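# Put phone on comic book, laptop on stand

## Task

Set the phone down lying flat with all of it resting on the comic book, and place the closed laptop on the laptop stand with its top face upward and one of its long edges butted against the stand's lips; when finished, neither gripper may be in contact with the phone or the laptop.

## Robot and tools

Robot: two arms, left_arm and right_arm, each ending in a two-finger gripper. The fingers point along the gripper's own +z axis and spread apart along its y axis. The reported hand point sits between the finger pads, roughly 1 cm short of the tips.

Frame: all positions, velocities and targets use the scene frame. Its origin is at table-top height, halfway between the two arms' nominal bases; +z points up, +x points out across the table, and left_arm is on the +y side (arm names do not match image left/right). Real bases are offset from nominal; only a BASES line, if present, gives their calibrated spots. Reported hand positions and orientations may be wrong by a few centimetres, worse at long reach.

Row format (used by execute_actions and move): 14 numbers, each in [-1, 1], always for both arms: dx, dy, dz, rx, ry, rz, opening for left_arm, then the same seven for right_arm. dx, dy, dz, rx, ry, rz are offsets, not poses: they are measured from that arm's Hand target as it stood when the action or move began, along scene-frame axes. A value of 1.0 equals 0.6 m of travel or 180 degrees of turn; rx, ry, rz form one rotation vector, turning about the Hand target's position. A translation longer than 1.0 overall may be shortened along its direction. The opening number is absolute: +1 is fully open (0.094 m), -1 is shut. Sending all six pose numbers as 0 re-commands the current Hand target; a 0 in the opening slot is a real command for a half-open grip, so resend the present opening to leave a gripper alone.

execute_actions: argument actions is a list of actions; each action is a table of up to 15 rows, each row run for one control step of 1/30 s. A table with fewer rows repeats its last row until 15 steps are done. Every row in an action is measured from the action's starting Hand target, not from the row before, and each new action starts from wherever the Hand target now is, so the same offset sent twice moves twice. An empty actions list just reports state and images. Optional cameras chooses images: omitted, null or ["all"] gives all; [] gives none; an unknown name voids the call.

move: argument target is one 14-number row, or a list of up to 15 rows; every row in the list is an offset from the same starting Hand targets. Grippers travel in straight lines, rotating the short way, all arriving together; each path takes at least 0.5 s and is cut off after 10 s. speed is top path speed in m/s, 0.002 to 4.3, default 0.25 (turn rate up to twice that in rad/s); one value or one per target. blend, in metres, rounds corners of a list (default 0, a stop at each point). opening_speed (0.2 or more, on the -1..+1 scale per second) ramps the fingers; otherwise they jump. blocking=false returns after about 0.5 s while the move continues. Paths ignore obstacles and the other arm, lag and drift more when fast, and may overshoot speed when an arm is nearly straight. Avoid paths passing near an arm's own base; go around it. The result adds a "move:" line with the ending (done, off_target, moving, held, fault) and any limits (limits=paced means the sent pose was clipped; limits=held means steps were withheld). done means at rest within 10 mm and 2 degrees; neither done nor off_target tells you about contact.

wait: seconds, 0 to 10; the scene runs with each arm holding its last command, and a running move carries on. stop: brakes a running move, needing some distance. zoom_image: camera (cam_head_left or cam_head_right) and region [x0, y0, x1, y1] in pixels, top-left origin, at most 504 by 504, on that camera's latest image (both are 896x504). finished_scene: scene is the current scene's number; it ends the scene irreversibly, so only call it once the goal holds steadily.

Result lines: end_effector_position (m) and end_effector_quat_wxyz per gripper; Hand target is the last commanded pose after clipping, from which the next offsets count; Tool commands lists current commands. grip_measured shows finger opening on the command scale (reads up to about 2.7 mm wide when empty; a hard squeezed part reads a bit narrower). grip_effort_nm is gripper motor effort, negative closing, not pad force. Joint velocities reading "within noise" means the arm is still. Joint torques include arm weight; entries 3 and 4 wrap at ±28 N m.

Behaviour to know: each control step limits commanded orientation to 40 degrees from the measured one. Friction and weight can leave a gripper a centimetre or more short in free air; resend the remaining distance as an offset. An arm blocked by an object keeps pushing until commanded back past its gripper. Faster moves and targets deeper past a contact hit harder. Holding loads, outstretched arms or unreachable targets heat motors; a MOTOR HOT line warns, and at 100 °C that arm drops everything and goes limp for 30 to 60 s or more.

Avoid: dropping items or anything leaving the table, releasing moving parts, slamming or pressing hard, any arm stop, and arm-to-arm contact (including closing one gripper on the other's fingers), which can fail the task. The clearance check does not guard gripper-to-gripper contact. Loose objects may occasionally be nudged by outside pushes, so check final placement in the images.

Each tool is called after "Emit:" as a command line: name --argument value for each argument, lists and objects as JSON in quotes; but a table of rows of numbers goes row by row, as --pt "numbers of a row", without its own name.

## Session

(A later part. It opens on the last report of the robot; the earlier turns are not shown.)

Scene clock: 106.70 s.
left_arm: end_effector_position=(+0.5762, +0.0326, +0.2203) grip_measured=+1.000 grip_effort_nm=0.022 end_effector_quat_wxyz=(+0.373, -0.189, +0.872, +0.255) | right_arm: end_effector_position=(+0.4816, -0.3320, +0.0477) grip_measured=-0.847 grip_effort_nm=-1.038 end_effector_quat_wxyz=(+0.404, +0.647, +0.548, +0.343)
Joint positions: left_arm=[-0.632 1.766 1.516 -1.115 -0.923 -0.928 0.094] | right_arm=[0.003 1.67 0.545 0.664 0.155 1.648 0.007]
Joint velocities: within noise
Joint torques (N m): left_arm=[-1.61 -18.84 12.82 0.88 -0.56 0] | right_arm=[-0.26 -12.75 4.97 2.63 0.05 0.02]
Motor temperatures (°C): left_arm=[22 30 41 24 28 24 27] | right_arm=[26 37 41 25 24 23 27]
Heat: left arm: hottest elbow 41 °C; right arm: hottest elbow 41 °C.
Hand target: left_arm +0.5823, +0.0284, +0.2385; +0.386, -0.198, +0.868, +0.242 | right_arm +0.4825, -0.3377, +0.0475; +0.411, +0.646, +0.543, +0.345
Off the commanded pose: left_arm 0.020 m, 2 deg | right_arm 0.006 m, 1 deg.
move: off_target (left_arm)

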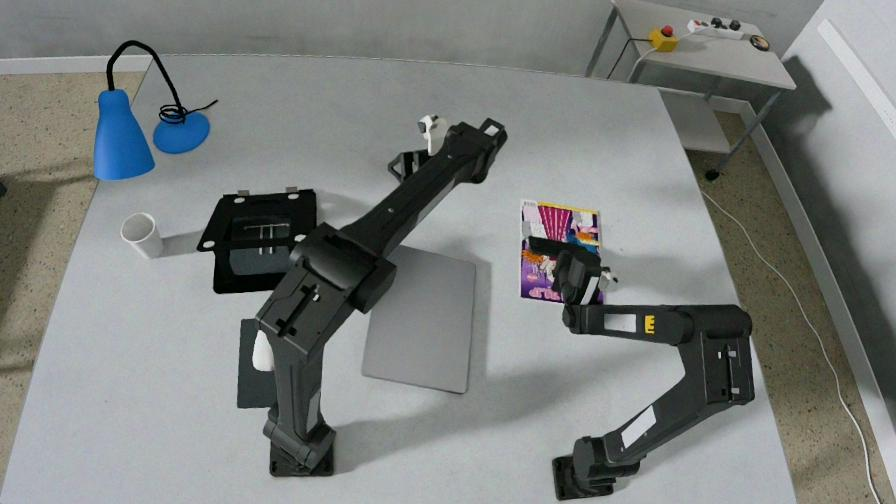

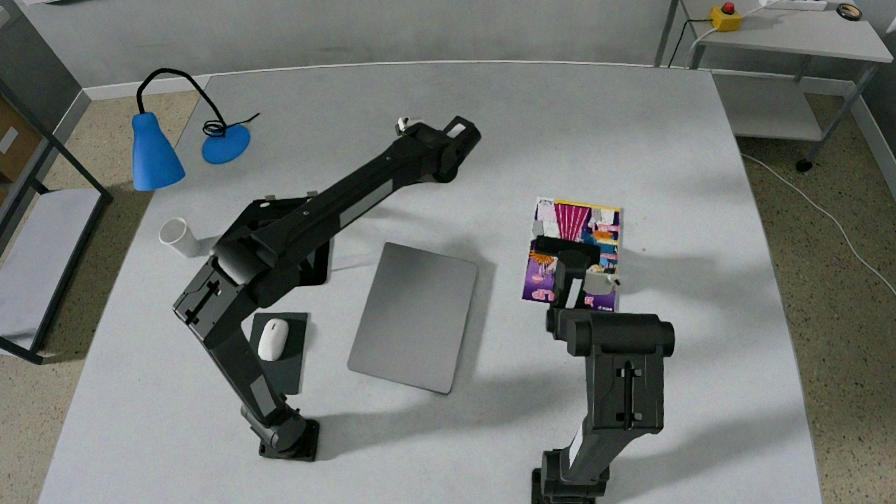

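Emit:
move --target '[0,0,0,0,0,0,1,0,-0.005,-0.028,0,0,0,-0.95]' --speed 0.05 --cameras '[]'

Emit:
move --target '[0,0,0,0,0,0,1,0,0,-0.01,0,0,0,-0.95]' --speed 0.05

Emit:
zoom_image --camera "cam_head_right" --region '[490, 150, 690, 340]'

Scene clock: 111.77 s.
left_arm: end_effector_position=(+0.5762, +0.0326, +0.2203) grip_measured=+1.000 grip_effort_nm=0.022 end_effector_quat_wxyz=(+0.373, -0.189, +0.872, +0.255) | right_arm: end_effector_position=(+0.4846, -0.3341, +0.0383) grip_measured=-0.847 grip_effort_nm=-1.038 end_effector_quat_wxyz=(+0.409, +0.643, +0.546, +0.349)
Joint positions: left_arm=[-0.632 1.766 1.516 -1.115 -0.923 -0.928 0.094] | right_arm=[-0.003 1.72 0.545 0.734 0.148 1.641 0.007]
Joint velocities: within noise
Joint torques (N m): left_arm=[-1.26 -19.6 12.88 0.61 -0.6 -0.02] | right_arm=[-0.44 -12.04 4.34 2.39 0.02 0.07]
Motor temperatures (°C): left_arm=[22 31 41 24 28 24 27] | right_arm=[26 37 40 25 24 23 27]
Heat: left arm: hottest elbow 41 °C; right arm: hottest elbow 40 °C.
Hand target: left_arm +0.5823, +0.0284, +0.2385; +0.386, -0.198, +0.868, +0.242 | right_arm +0.4825, -0.3408, +0.0308; +0.411, +0.646, +0.543, +0.345
Off the commanded pose: left_arm 0.020 m, 2 deg | right_arm 0.010 m, 1 deg.
move: off_target (left_arm)
No camera images: "cameras" was empty.

Scene clock: 112.63 s.
left_arm: end_effector_position=(+0.5762, +0.0326, +0.2203) grip_measured=+1.000 grip_effort_nm=0.022 end_effector_quat_wxyz=(+0.373, -0.189, +0.872, +0.255) | right_arm: end_effector_position=(+0.4861, -0.3343, +0.0369) grip_measured=-0.847 grip_effort_nm=-1.033 end_effector_quat_wxyz=(+0.413, +0.640, +0.544, +0.352)
Joint positions: left_arm=[-0.632 1.766 1.516 -1.115 -0.923 -0.928 0.094] | right_arm=[-0.004 1.736 0.545 0.763 0.148 1.639 0.007]
Joint velocities: within noise
Joint torques (N m): left_arm=[-1.49 -19.49 12.89 0.55 -0.59 0] | right_arm=[-0.5 -11.87 4.19 2.04 0.02 0.09]
Motor temperatures (°C): left_arm=[22 31 41 24 28 24 27] | right_arm=[26 37 40 25 24 23 27]
Heat: left arm: hottest elbow 41 °C; right arm: hottest elbow 40 °C.
Hand target: left_arm +0.5823, +0.0284, +0.2385; +0.386, -0.198, +0.868, +0.242 | right_arm +0.4825, -0.3407, +0.0246; +0.411, +0.646, +0.543, +0.345
Off the commanded pose: left_arm 0.020 m, 2 deg | right_arm 0.014 m, 1 deg.
move: off_target (left_arm, right_arm)

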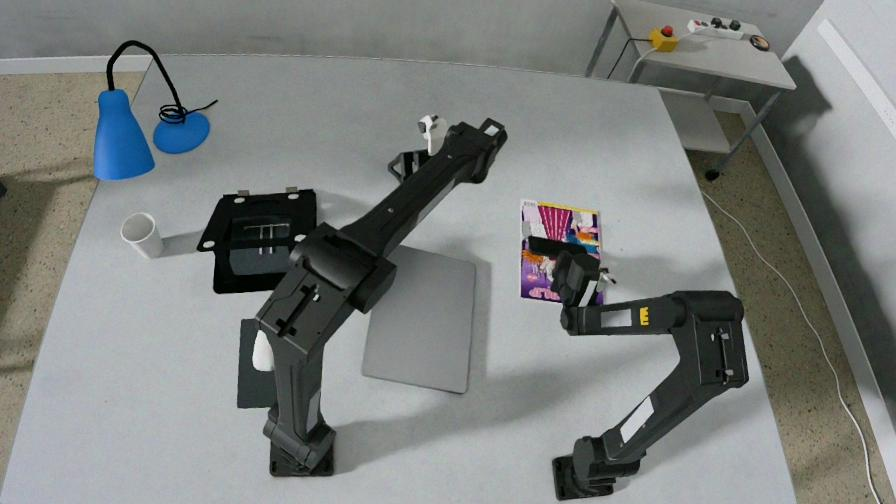

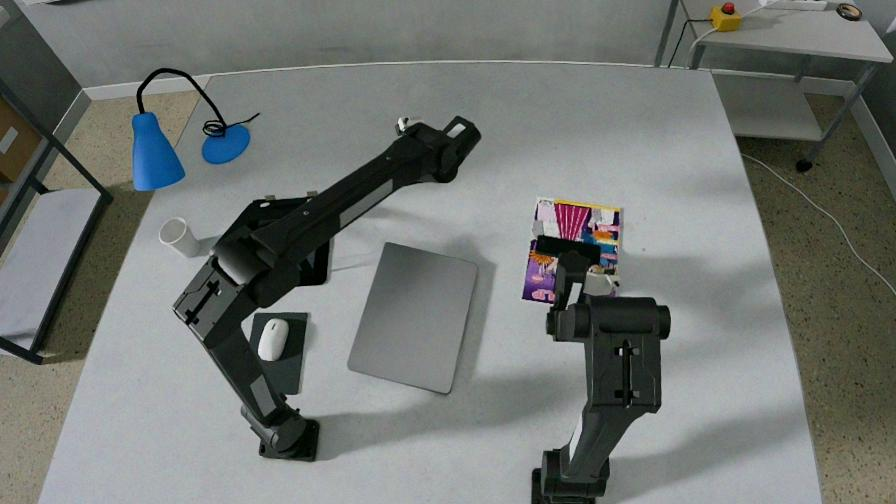

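Scaled by 2.520.

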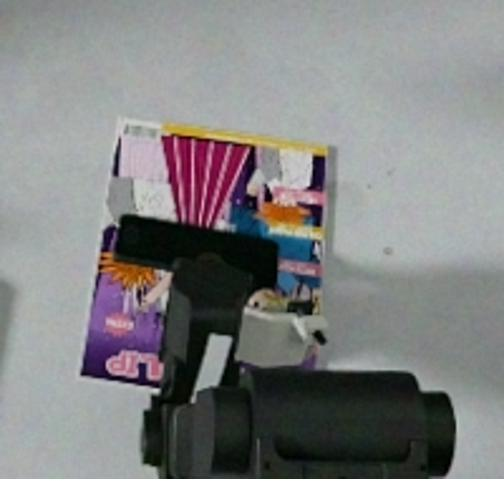

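Emit:
move --target '[0,0,0,0,0,0,1,0.005,0.01,0.02,0,0,0,-0.95]' --speed 0.05 --cameras '[]'

Emit:
move --target '[0,0,0,0,0,0,1,0,0,0,0,0,0,-0.55]' --opening_speed 0.5

Emit:
zoom_image --camera "cam_head_right" --region '[490, 150, 690, 340]'

Emit:
zoom_image --camera "cam_head_left" --region '[490, 150, 690, 340]'

Scene clock: 120.50 s.
left_arm: end_effector_position=(+0.5762, +0.0326, +0.2203) grip_measured=+1.000 grip_effort_nm=0.017 end_effector_quat_wxyz=(+0.373, -0.189, +0.872, +0.255) | right_arm: end_effector_position=(+0.4852, -0.3357, +0.0364) grip_measured=-0.847 grip_effort_nm=-1.038 end_effector_quat_wxyz=(+0.414, +0.642, +0.543, +0.348)
Joint positions: left_arm=[-0.632 1.766 1.516 -1.115 -0.923 -0.928 0.094] | right_arm=[-0.004 1.732 0.545 0.752 0.156 1.639 0.007]
Joint velocities: within noise
Joint torques (N m): left_arm=[-1.03 -19.55 12.71 0.57 -0.56 -0.02] | right_arm=[0.62 -15.21 4.92 0.87 0.24 0.14]
Motor temperatures (°C): left_arm=[22 31 41 24 28 24 27] | right_arm=[26 37 39 25 24 23 27]
Heat: left arm: hottest elbow 41 °C; right arm: hottest elbow 39 °C.
Hand target: left_arm +0.5823, +0.0284, +0.2385; +0.386, -0.198, +0.868, +0.242 | right_arm +0.4855, -0.3347, +0.0368; +0.411, +0.646, +0.543, +0.345
Off the commanded pose: left_arm 0.020 m, 2 deg | right_arm 0.001 m, 1 deg.
move: off_target (left_arm)
No camera images: "cameras" was empty.

Scene clock: 121.63 s.
left_arm: end_effector_position=(+0.5762, +0.0326, +0.2203) grip_measured=+1.000 grip_effort_nm=0.022 end_effector_quat_wxyz=(+0.373, -0.189, +0.872, +0.255) | right_arm: end_effector_position=(+0.4839, -0.3360, +0.0337) grip_measured=-0.552 grip_effort_nm=0.061 end_effector_quat_wxyz=(+0.411, +0.645, +0.545, +0.343)
Joint positions: left_arm=[-0.632 1.766 1.516 -1.115 -0.923 -0.928 0.094] | right_arm=[-0.004 1.732 0.545 0.74 0.158 1.639 0.021]
Joint velocities: within noise
Joint torques (N m): left_arm=[-1.44 -18.96 12.81 0.65 -0.6 -0.04] | right_arm=[0.73 -14.8 4.9 1.26 0.18 0.13]
Motor temperatures (°C): left_arm=[22 31 41 24 28 24 27] | right_arm=[26 37 39 25 24 23 27]
Heat: left arm: hottest elbow 41 °C; right arm: hottest elbow 39 °C.
Hand target: left_arm +0.5823, +0.0284, +0.2385; +0.386, -0.198, +0.868, +0.242 | right_arm +0.4855, -0.3347, +0.0367; +0.411, +0.646, +0.543, +0.345
Off the commanded pose: left_arm 0.020 m, 2 deg | right_arm 0.004 m, 0 deg.
move: off_target (left_arm)

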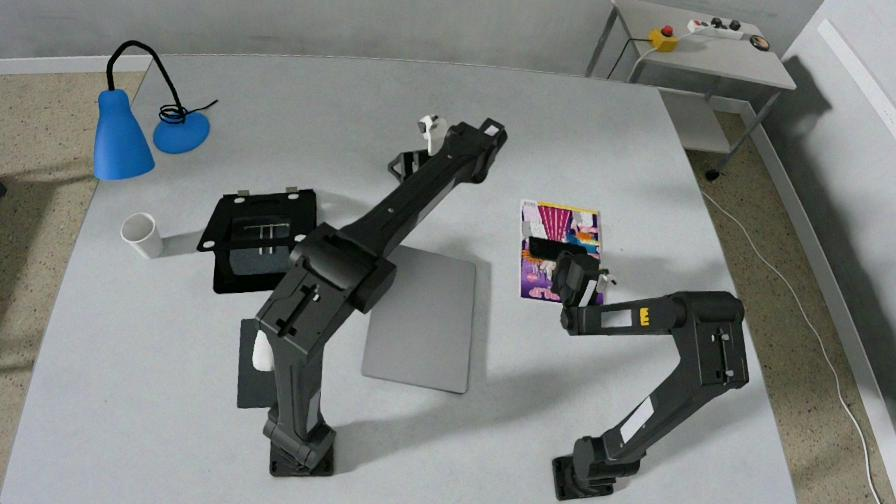

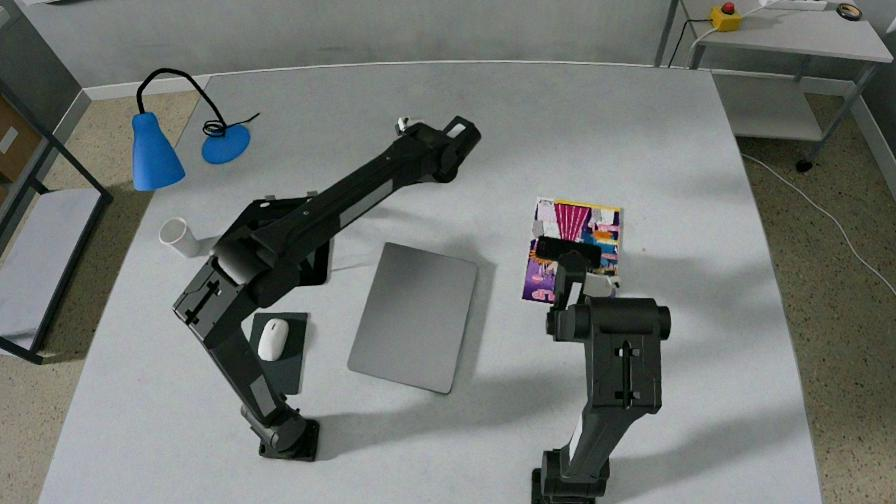

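Scaled by 2.520.

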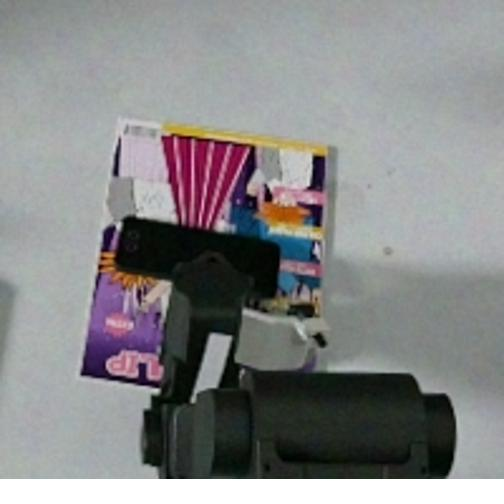

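Scaled by 2.520.

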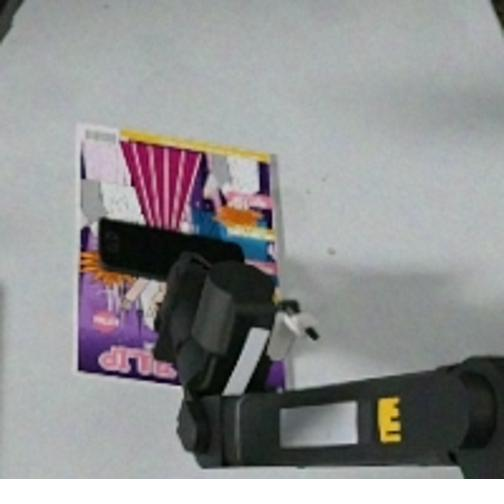

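Emit:
move --target '[0,0,0,0,0,0,1,-0.2,0,0.02,0,0,0,-0.55]' --speed 1.0

Emit:
zoom_image --camera "cam_head_right" --region '[490, 150, 690, 340]'

Emit:
zoom_image --camera "cam_head_left" --region '[490, 150, 690, 340]'

Scene clock: 126.57 s.
left_arm: end_effector_position=(+0.5762, +0.0326, +0.2203) grip_measured=+1.000 grip_effort_nm=0.017 end_effector_quat_wxyz=(+0.373, -0.189, +0.872, +0.255) | right_arm: end_effector_position=(+0.3716, -0.3366, +0.0510) grip_measured=-0.551 grip_effort_nm=0.056 end_effector_quat_wxyz=(+0.416, +0.643, +0.542, +0.347)
Joint positions: left_arm=[-0.632 1.766 1.516 -1.115 -0.923 -0.928 0.094] | right_arm=[-0.004 1.476 0.24 0.804 0.16 1.639 0.021]
Joint velocities: within noise
Joint torques (N m): left_arm=[-1.9 -19.43 12.86 0.76 -0.59 -0.06] | right_arm=[0.91 -9.41 3.41 1.17 0.17 0.14]
Motor temperatures (°C): left_arm=[22 31 41 24 28 24 27] | right_arm=[26 37 38 25 24 23 27]
Heat: left arm: hottest elbow 41 °C; right arm: hottest elbow 38 °C.
Hand target: left_arm +0.5823, +0.0284, +0.2385; +0.386, -0.198, +0.868, +0.242 | right_arm +0.3656, -0.3347, +0.0487; +0.411, +0.646, +0.543, +0.345
Off the commanded pose: left_arm 0.020 m, 2 deg | right_arm 0.007 m, 1 deg.
move: off_target (left_arm)

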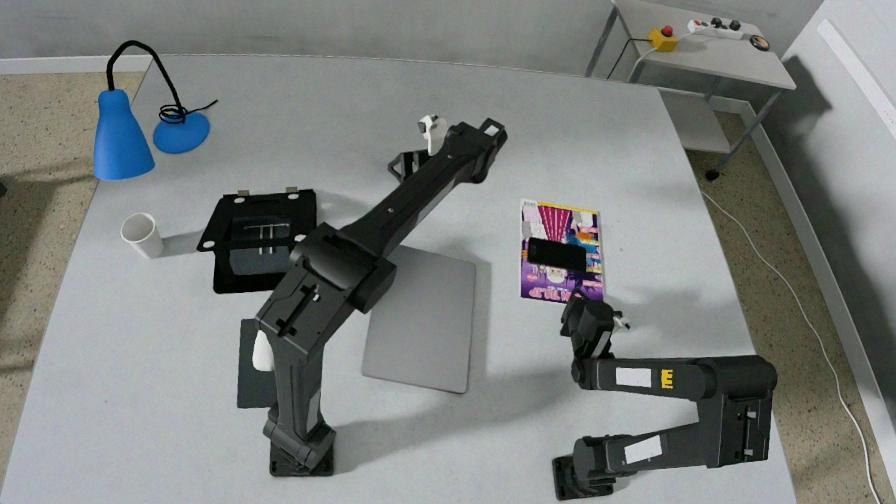

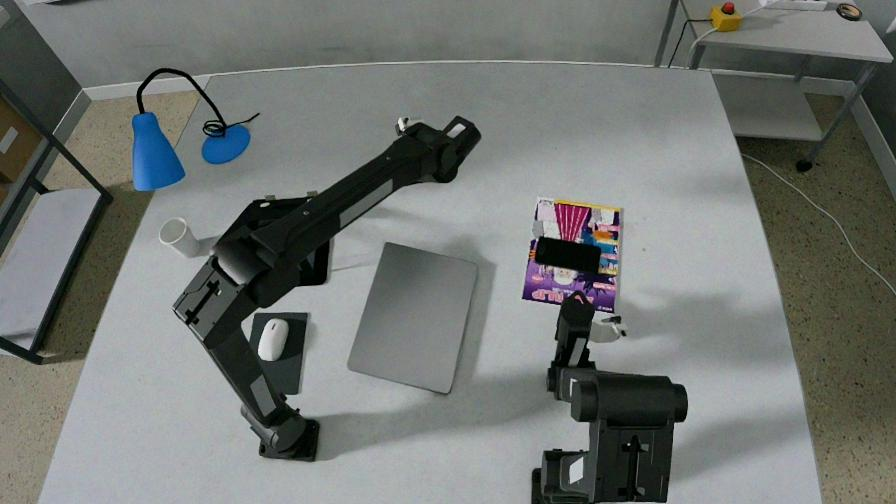

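Scaled by 2.520.

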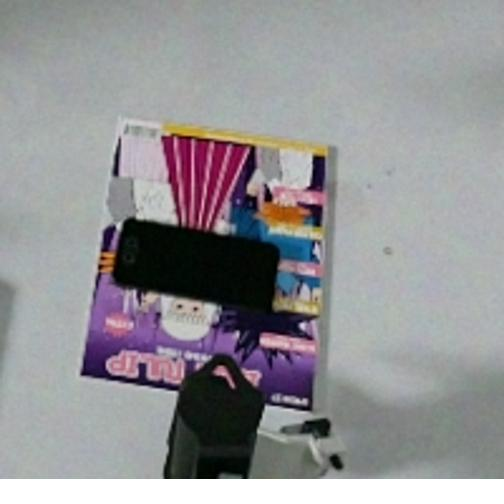

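Scaled by 2.520.

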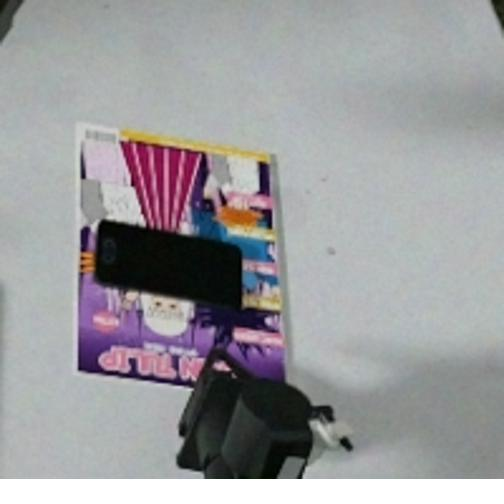

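Emit:
move --pt "-0.203 0.17 0 -0.161 0.257 -0.132 -1 -0.05 -0.05 0.15 0 0 0 -0.55" --pt "-0.203 0.17 -0.2 -0.161 0.257 -0.132 -1 -0.15 -0.25 0.3 0 0 0 -0.55" --speed 0.3

Emit:
zoom_image --camera "cam_head_left" --region '[330, 190, 510, 400]'

Emit:
zoom_image --camera "cam_head_left" --region '[190, 170, 370, 300]'

Scene clock: 156.63 s.
left_arm: end_effector_position=(+0.4584, +0.1267, +0.1207) grip_measured=-0.981 grip_effort_nm=-1.004 end_effector_quat_wxyz=(-0.002, +0.000, +1.000, +0.002) | right_arm: end_effector_position=(+0.2667, -0.4710, +0.1980) grip_measured=-0.551 grip_effort_nm=0.061 end_effector_quat_wxyz=(+0.390, +0.656, +0.545, +0.347)
Joint positions: left_arm=[-0.294 1.572 1.189 -1.193 -0.003 -0.265 0.001] | right_arm=[-0.769 0.681 0.4 -0.278 -0.538 1.293 0.021]
Joint velocities: within noise
Joint torques (N m): left_arm=[-1.14 -14.97 9.05 0.83 0.15 0.11] | right_arm=[-0.44 -1.9 14.41 1.1 -0.2 -0.01]
Motor temperatures (°C): left_arm=[22 31 41 24 28 23 27] | right_arm=[26 35 37 25 24 23 26]
Heat: left arm: hottest elbow 41 °C; right arm: hottest elbow 37 °C.
Hand target: left_arm +0.4607, +0.1304, +0.1186; +0.001, +0.000, +1.000, +0.000 | right_arm +0.2754, -0.4848, +0.2286; +0.411, +0.646, +0.543, +0.345
Off the commanded pose: left_arm 0.005 m, 0 deg | right_arm 0.035 m, 3 deg.
move: off_target (right_arm)

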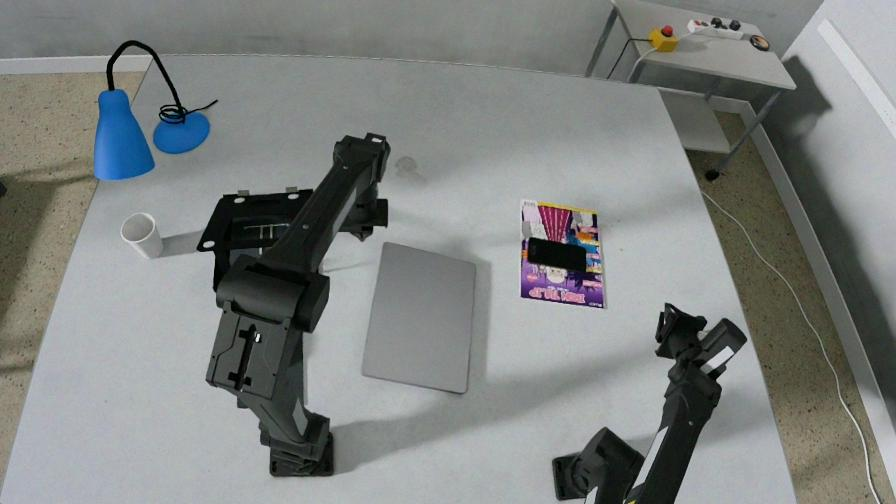

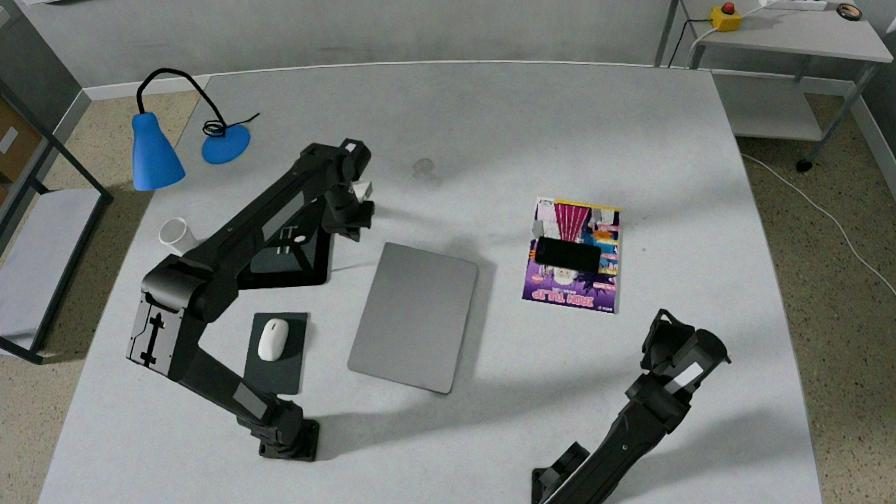

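Scaled by 2.400.

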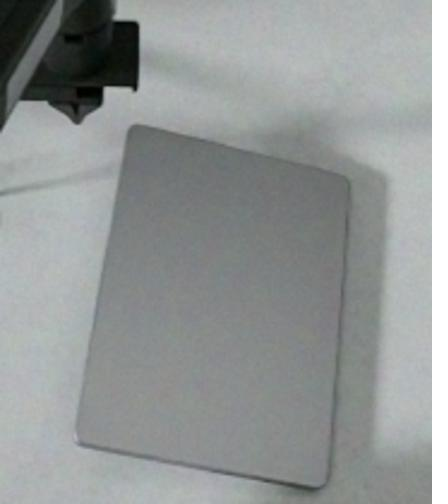

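Scaled by 2.800.

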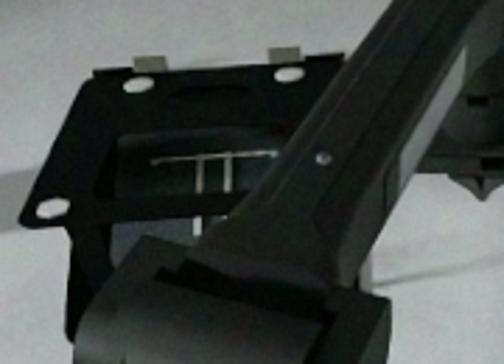

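Emit:
move --pt "0.03 0 -0.168 0 0 0 -1 0 0 0 0 0 0 -0.55" --pt "0.03 -0.2 -0.168 0 0 0 -1 0 0 0 0 0 0 -0.55" --speed '[0.2,0.1]'

Emit:
zoom_image --camera "cam_head_left" --region '[330, 190, 510, 400]'

Scene clock: 162.77 s.
left_arm: end_effector_position=(+0.4664, +0.0266, +0.0125) grip_measured=-0.981 grip_effort_nm=-0.989 end_effector_quat_wxyz=(-0.005, -0.002, +1.000, +0.005) | right_arm: end_effector_position=(+0.2665, -0.4708, +0.1976) grip_measured=-0.551 grip_effort_nm=0.056 end_effector_quat_wxyz=(+0.389, +0.656, +0.546, +0.346)
Joint positions: left_arm=[-0.49 1.816 1.193 -0.962 -0.005 -0.465 0.001] | right_arm=[-0.769 0.681 0.4 -0.28 -0.538 1.293 0.021]
Joint velocities: within noise
Joint torques (N m): left_arm=[-3.14 -15.91 12.72 -0.13 0.13 -0.12] | right_arm=[-0.32 -1.9 14.41 1.13 -0.19 0.02]
Motor temperatures (°C): left_arm=[22 30 41 24 27 24 28] | right_arm=[26 35 38 25 24 23 26]
Heat: left arm: hottest elbow 41 °C; right arm: hottest elbow 38 °C.
Hand target: left_arm +0.4785, +0.0104, +0.0177; +0.001, +0.000, +1.000, +0.000 | right_arm +0.2755, -0.4847, +0.2287; +0.411, +0.646, +0.543, +0.345
Off the commanded pose: left_arm 0.021 m, 1 deg | right_arm 0.035 m, 3 deg.
move: off_target (left_arm, right_arm)

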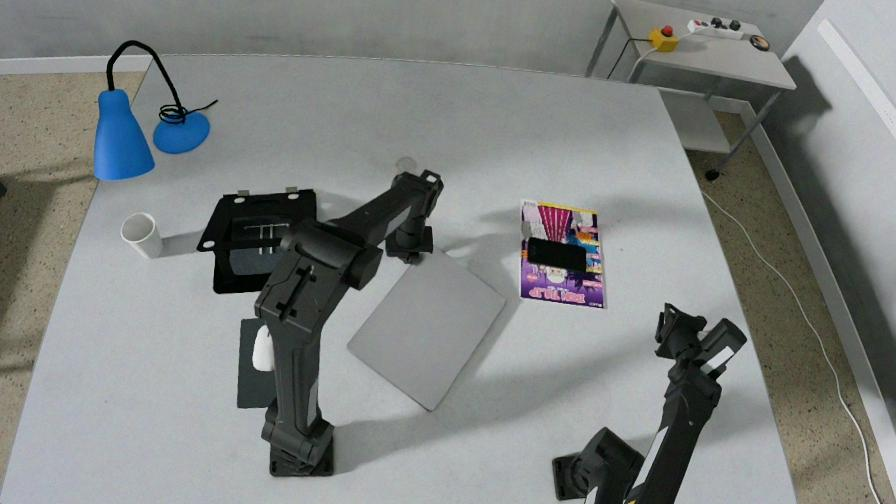

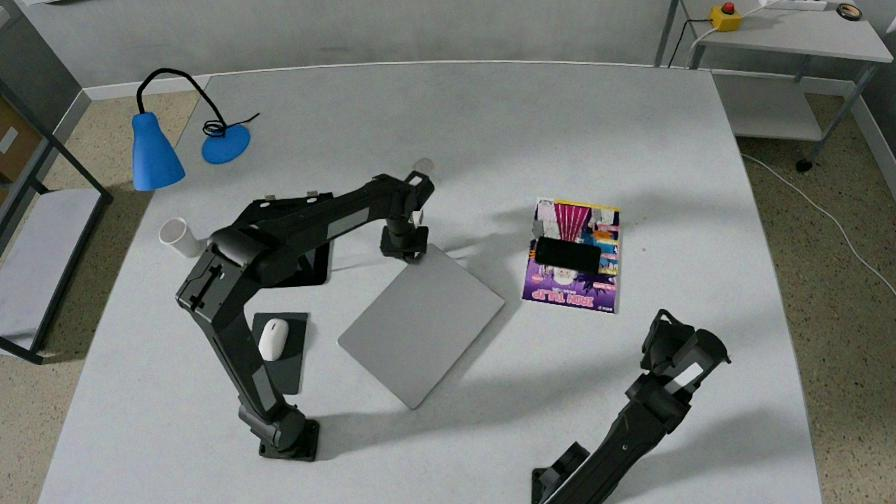

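Scaled by 2.400.

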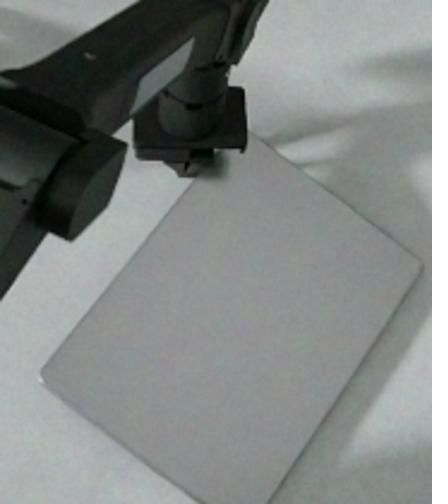

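Emit:
move --pt "-0.06 -0.14 0 0 0 0 -1 0 0 0 0 0 0 -0.55" --pt "-0.16 -0.19 0 0 0 0 -1 0 0 0 0 0 0 -0.55" --speed '[0.1,0.1]'

Emit:
zoom_image --camera "cam_head_right" --region '[330, 190, 520, 410]'

Scene clock: 167.83 s.
left_arm: end_effector_position=(+0.3915, -0.0994, +0.0127) grip_measured=-0.981 grip_effort_nm=-0.989 end_effector_quat_wxyz=(-0.002, -0.001, +1.000, +0.005) | right_arm: end_effector_position=(+0.2665, -0.4709, +0.1976) grip_measured=-0.551 grip_effort_nm=0.051 end_effector_quat_wxyz=(+0.389, +0.656, +0.546, +0.346)
Joint positions: left_arm=[-0.788 1.837 1.226 -0.969 -0.004 -0.762 0.001] | right_arm=[-0.769 0.681 0.4 -0.28 -0.538 1.292 0.021]
Joint velocities: within noise
Joint torques (N m): left_arm=[-2.61 -19.37 6.8 0.55 0.07 -0.11] | right_arm=[-0.44 -1.96 14.41 1.14 -0.19 0.02]
Motor temperatures (°C): left_arm=[22 30 41 24 27 24 28] | right_arm=[26 35 39 25 24 23 26]
Heat: left arm: hottest elbow 41 °C; right arm: hottest elbow 39 °C.
Hand target: left_arm +0.3825, -0.1036, +0.0177; +0.001, +0.000, +1.000, +0.000 | right_arm +0.2754, -0.4848, +0.2287; +0.411, +0.646, +0.543, +0.345
Off the commanded pose: left_arm 0.011 m, 1 deg | right_arm 0.035 m, 3 deg.
move: off_target (left_arm, right_arm)

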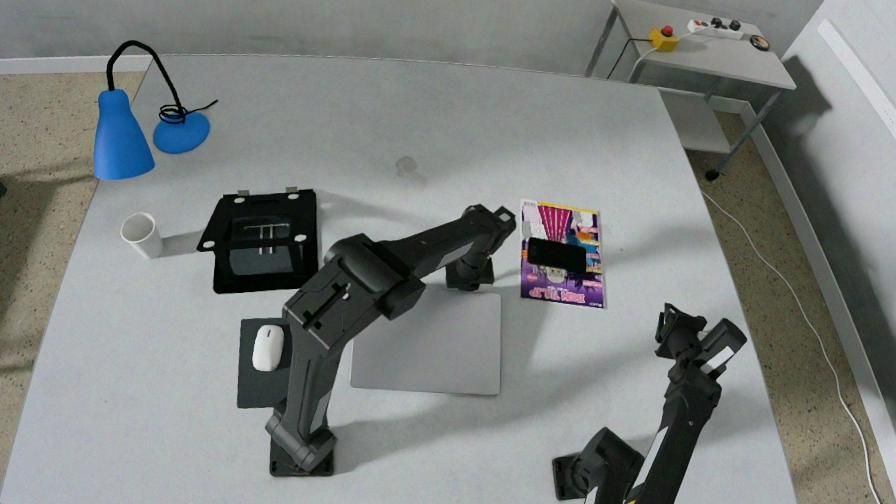

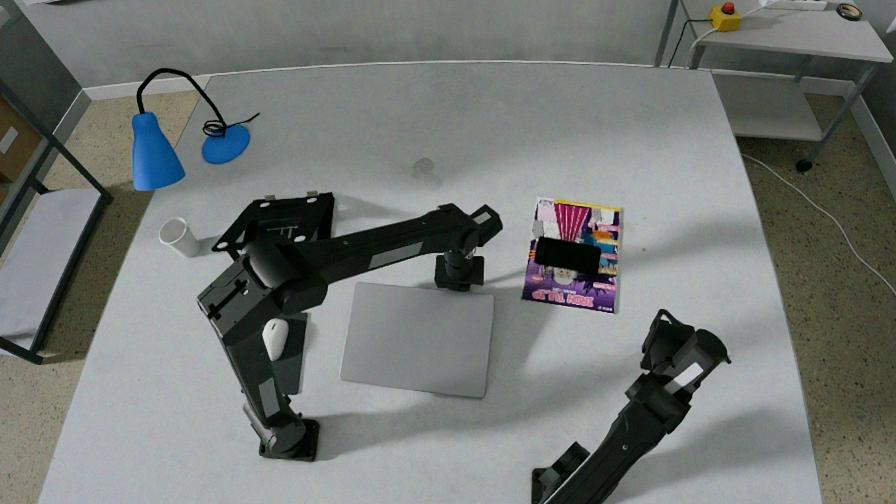

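Scaled by 2.291.

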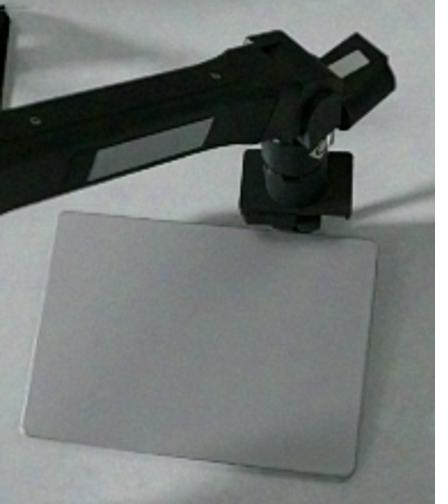

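Emit:
move --pt "0.06 0.0 0 0 0 0 -1 0 0 0 0 0 0 -0.55" --pt "0.06 0.15 0 0 0 0 -1 0 0 0 0 0 0 -0.55" --pt "-0.055 0.15 0 0 0 0 -1 0 0 0 0 0 0 -0.55" --pt "0.02 0.15 0 0 0 0 -1 0 0 0 0 0 0 -0.55" --pt "0.02 0.3 0.3 0 0 0 -1 0 0 0 0 0 0 -0.55" --speed '[0.15,0.15,0.1,0.15,0.25]'

Emit:
zoom_image --camera "cam_head_left" --region '[190, 170, 370, 300]'

Emit:
zoom_image --camera "cam_head_right" --region '[190, 170, 370, 300]'

Scene clock: 175.20 s.
left_arm: end_effector_position=(+0.3742, +0.0814, +0.1716) grip_measured=-0.981 grip_effort_nm=-0.984 end_effector_quat_wxyz=(-0.026, +0.001, +1.000, +0.015) | right_arm: end_effector_position=(+0.2665, -0.4709, +0.1976) grip_measured=-0.551 grip_effort_nm=0.061 end_effector_quat_wxyz=(+0.389, +0.656, +0.546, +0.346)
Joint positions: left_arm=[-0.468 1.402 1.142 -1.371 -0.004 -0.439 0.001] | right_arm=[-0.769 0.681 0.4 -0.28 -0.538 1.292 0.021]
Joint velocities: within noise
Joint torques (N m): left_arm=[-0.85 -12.34 15.65 -0.24 0.08 0.16] | right_arm=[-0.32 -1.96 14.39 1.11 -0.2 0.02]
Motor temperatures (°C): left_arm=[22 29 40 24 27 24 28] | right_arm=[26 35 41 25 24 23 26]
Heat: left arm: hottest elbow 40 °C; right arm: hottest elbow 41 °C.
Hand target: left_arm +0.3945, +0.0764, +0.1978; +0.001, +0.000, +1.000, +0.000 | right_arm +0.2754, -0.4848, +0.2287; +0.411, +0.646, +0.543, +0.345
Off the commanded pose: left_arm 0.033 m, 4 deg | right_arm 0.035 m, 3 deg.
move: off_target (left_arm, right_arm)

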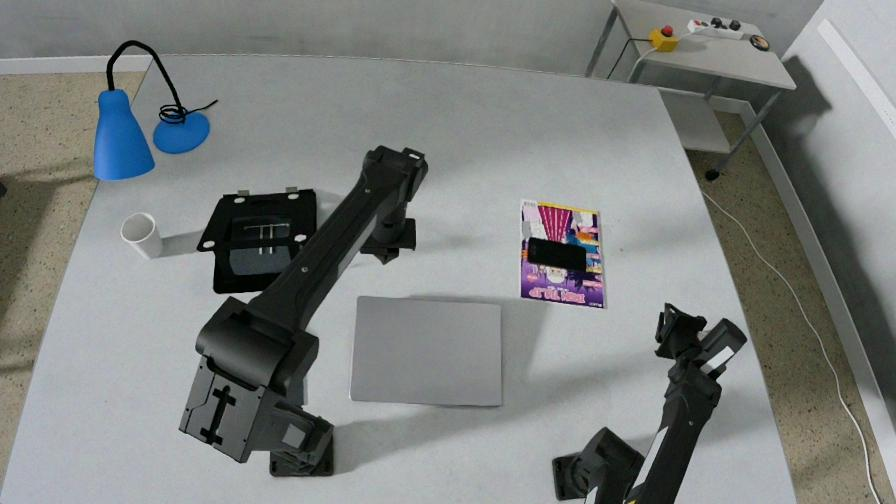

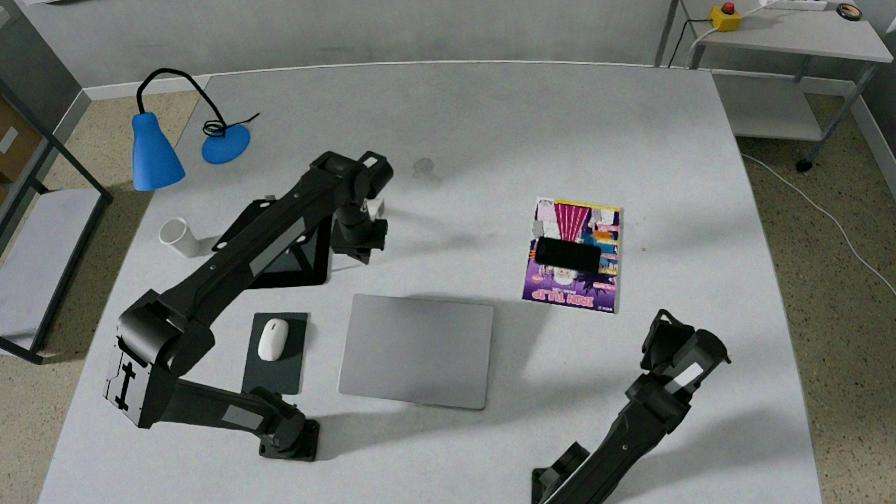

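Scaled by 2.800.

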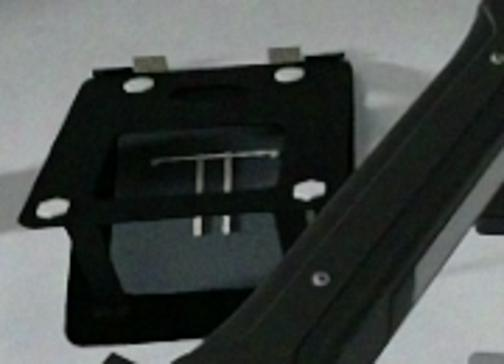

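Scaled by 2.800.

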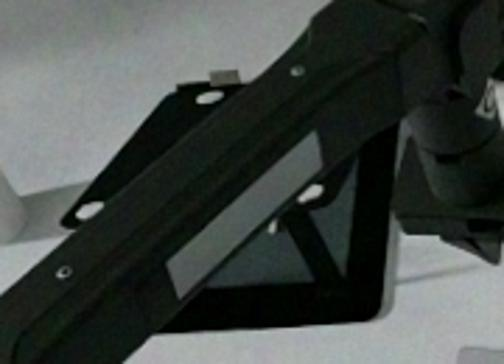

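Emit:
move --pt "0.0 0.1 0.1 0 0 0 -1 0 0 0 0 0 0 -0.55" --pt "0.134 0.389 0.06 0 0 0 -1 0 0 0 0 0 0 -0.55" --pt "0.134 0.389 -0.05 0 0 0 -1 0 0 0 0 0 0 -0.55" --speed '[0.2,0.25,0.15]'

Emit:
zoom_image --camera "cam_head_left" --region '[190, 150, 370, 300]'

Emit:
zoom_image --camera "cam_head_right" --region '[190, 150, 370, 300]'

Scene clock: 185.03 s.
left_arm: end_effector_position=(+0.4742, +0.3075, +0.1725) grip_measured=-0.981 grip_effort_nm=-0.989 end_effector_quat_wxyz=(+0.000, -0.002, +1.000, +0.001) | right_arm: end_effector_position=(+0.2665, -0.4709, +0.1976) grip_measured=-0.551 grip_effort_nm=0.061 end_effector_quat_wxyz=(+0.389, +0.656, +0.546, +0.346)
Joint positions: left_arm=[0.116 1.538 1.293 -1.324 -0.003 0.141 0.001] | right_arm=[-0.769 0.681 0.4 -0.28 -0.538 1.292 0.021]
Joint velocities: within noise
Joint torques (N m): left_arm=[-1.2 -14.21 9.39 0.7 0.14 0.09] | right_arm=[-0.38 -1.96 14.41 1.13 -0.19 0.03]
Motor temperatures (°C): left_arm=[22 29 40 24 27 23 28] | right_arm=[26 34 43 25 24 23 26]
Heat: left arm: hottest elbow 40 °C; right arm: hottest elbow 43 °C.
Hand target: left_arm +0.4748, +0.3097, +0.1677; +0.001, +0.000, +1.000, +0.000 | right_arm +0.2755, -0.4848, +0.2287; +0.411, +0.646, +0.543, +0.345
Off the commanded pose: left_arm 0.005 m, 0 deg | right_arm 0.035 m, 3 deg.
move: off_target (right_arm)

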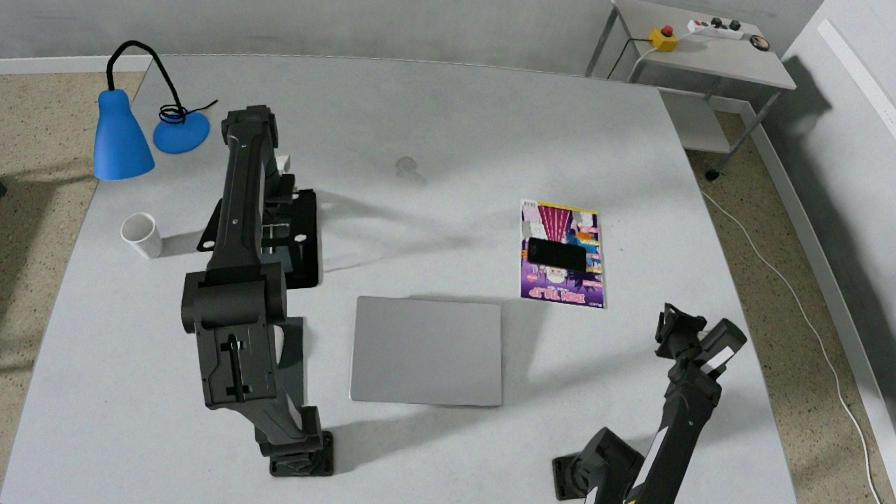

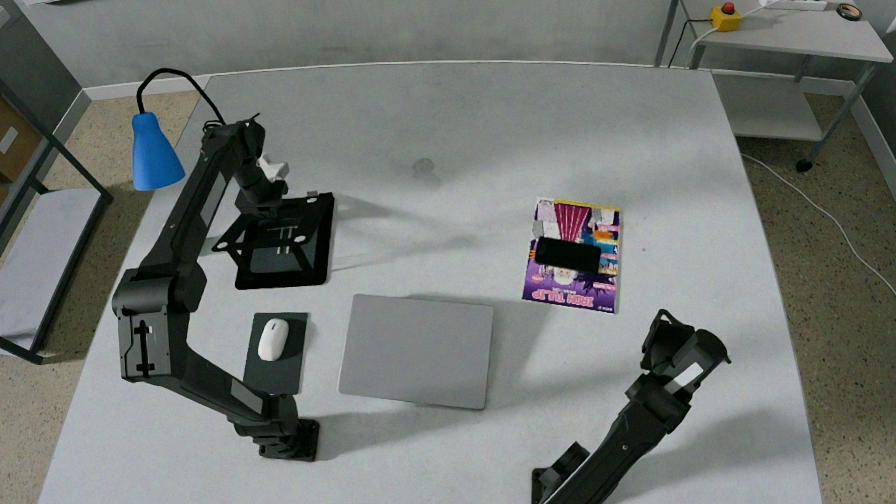

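Scaled by 2.800.

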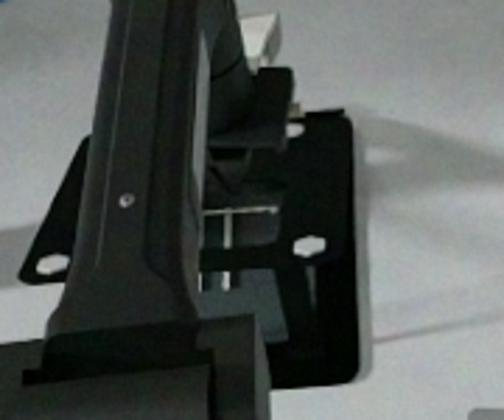

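Scaled by 2.800.

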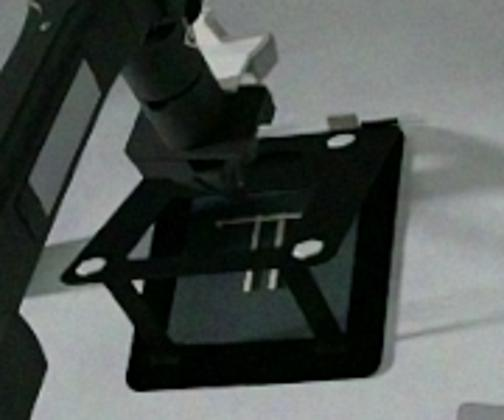

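Emit:
move --pt "0.033 0 0 0 0 0 -1 0 0 0 0 0 0 -0.55" --pt "0.033 0 -0.165 0 0 0 -1 0 0 0 0 0 0 -0.55" --speed '[0.1,0.1]'

Emit:
zoom_image --camera "cam_head_left" --region '[190, 150, 370, 300]'

Emit:
zoom_image --camera "cam_head_right" --region '[190, 150, 370, 300]'

Scene clock: 191.87 s.
left_arm: end_effector_position=(+0.4949, +0.3105, +0.0740) grip_measured=-0.981 grip_effort_nm=-0.984 end_effector_quat_wxyz=(+0.001, -0.002, +1.000, +0.001) | right_arm: end_effector_position=(+0.2665, -0.4709, +0.1976) grip_measured=-0.551 grip_effort_nm=0.051 end_effector_quat_wxyz=(+0.389, +0.656, +0.546, +0.346)
Joint positions: left_arm=[0.116 1.682 1.193 -1.079 -0.003 0.141 0.001] | right_arm=[-0.769 0.681 0.4 -0.28 -0.538 1.292 0.021]
Joint velocities: within noise
Joint torques (N m): left_arm=[-2.49 -14.86 8.35 0.8 0.11 0.07] | right_arm=[-0.32 -1.9 14.39 1.13 -0.19 0.02]
Motor temperatures (°C): left_arm=[22 29 40 24 27 23 28] | right_arm=[26 34 44 25 24 23 26]
Heat: left arm: hottest elbow 40 °C; right arm: hottest elbow 44 °C.
Hand target: left_arm +0.4947, +0.3098, +0.0687; +0.001, +0.000, +1.000, +0.000 | right_arm +0.2755, -0.4848, +0.2287; +0.411, +0.646, +0.543, +0.345
Off the commanded pose: left_arm 0.005 m, 0 deg | right_arm 0.035 m, 3 deg.
move: off_target (right_arm)

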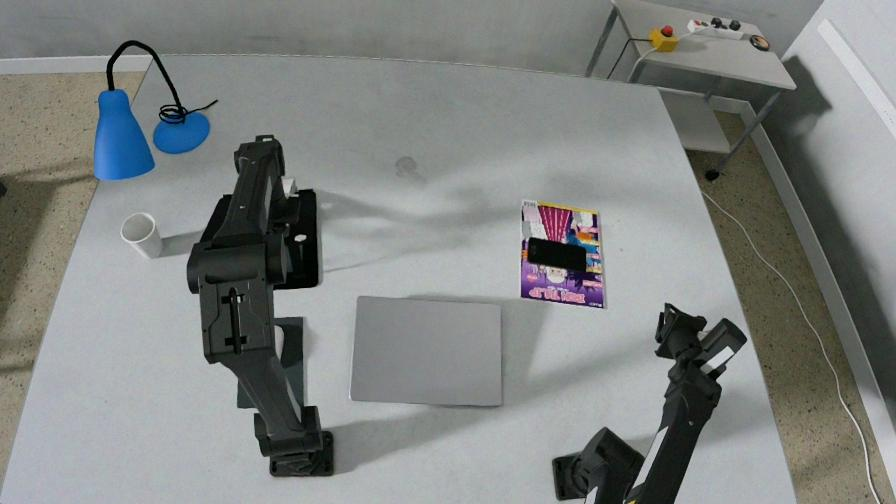

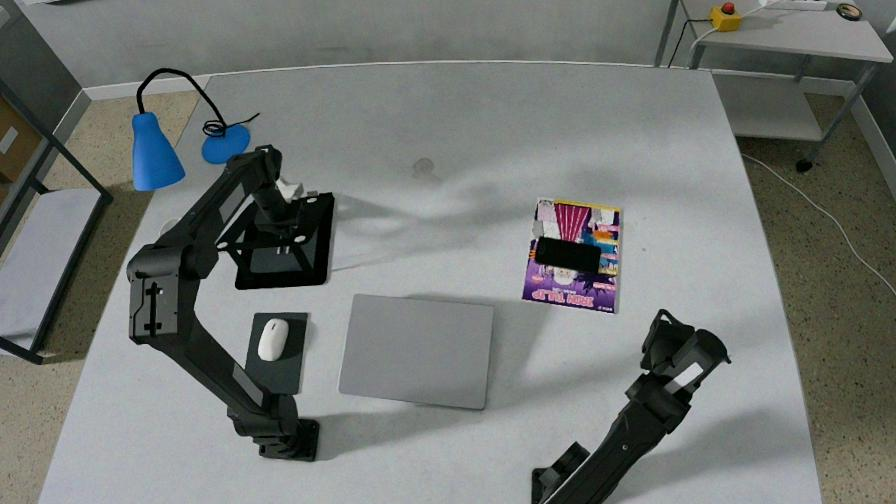

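Scaled by 2.800.

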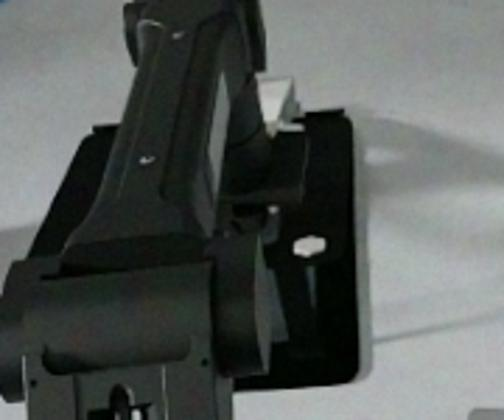

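Scaled by 2.800.

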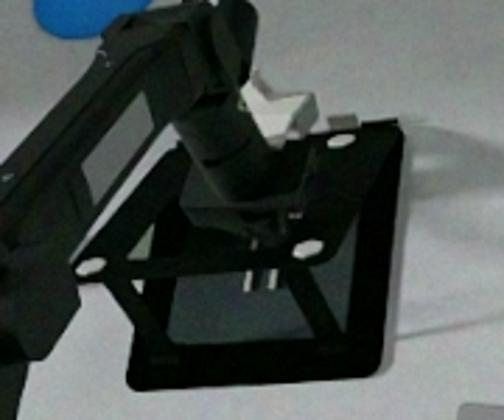

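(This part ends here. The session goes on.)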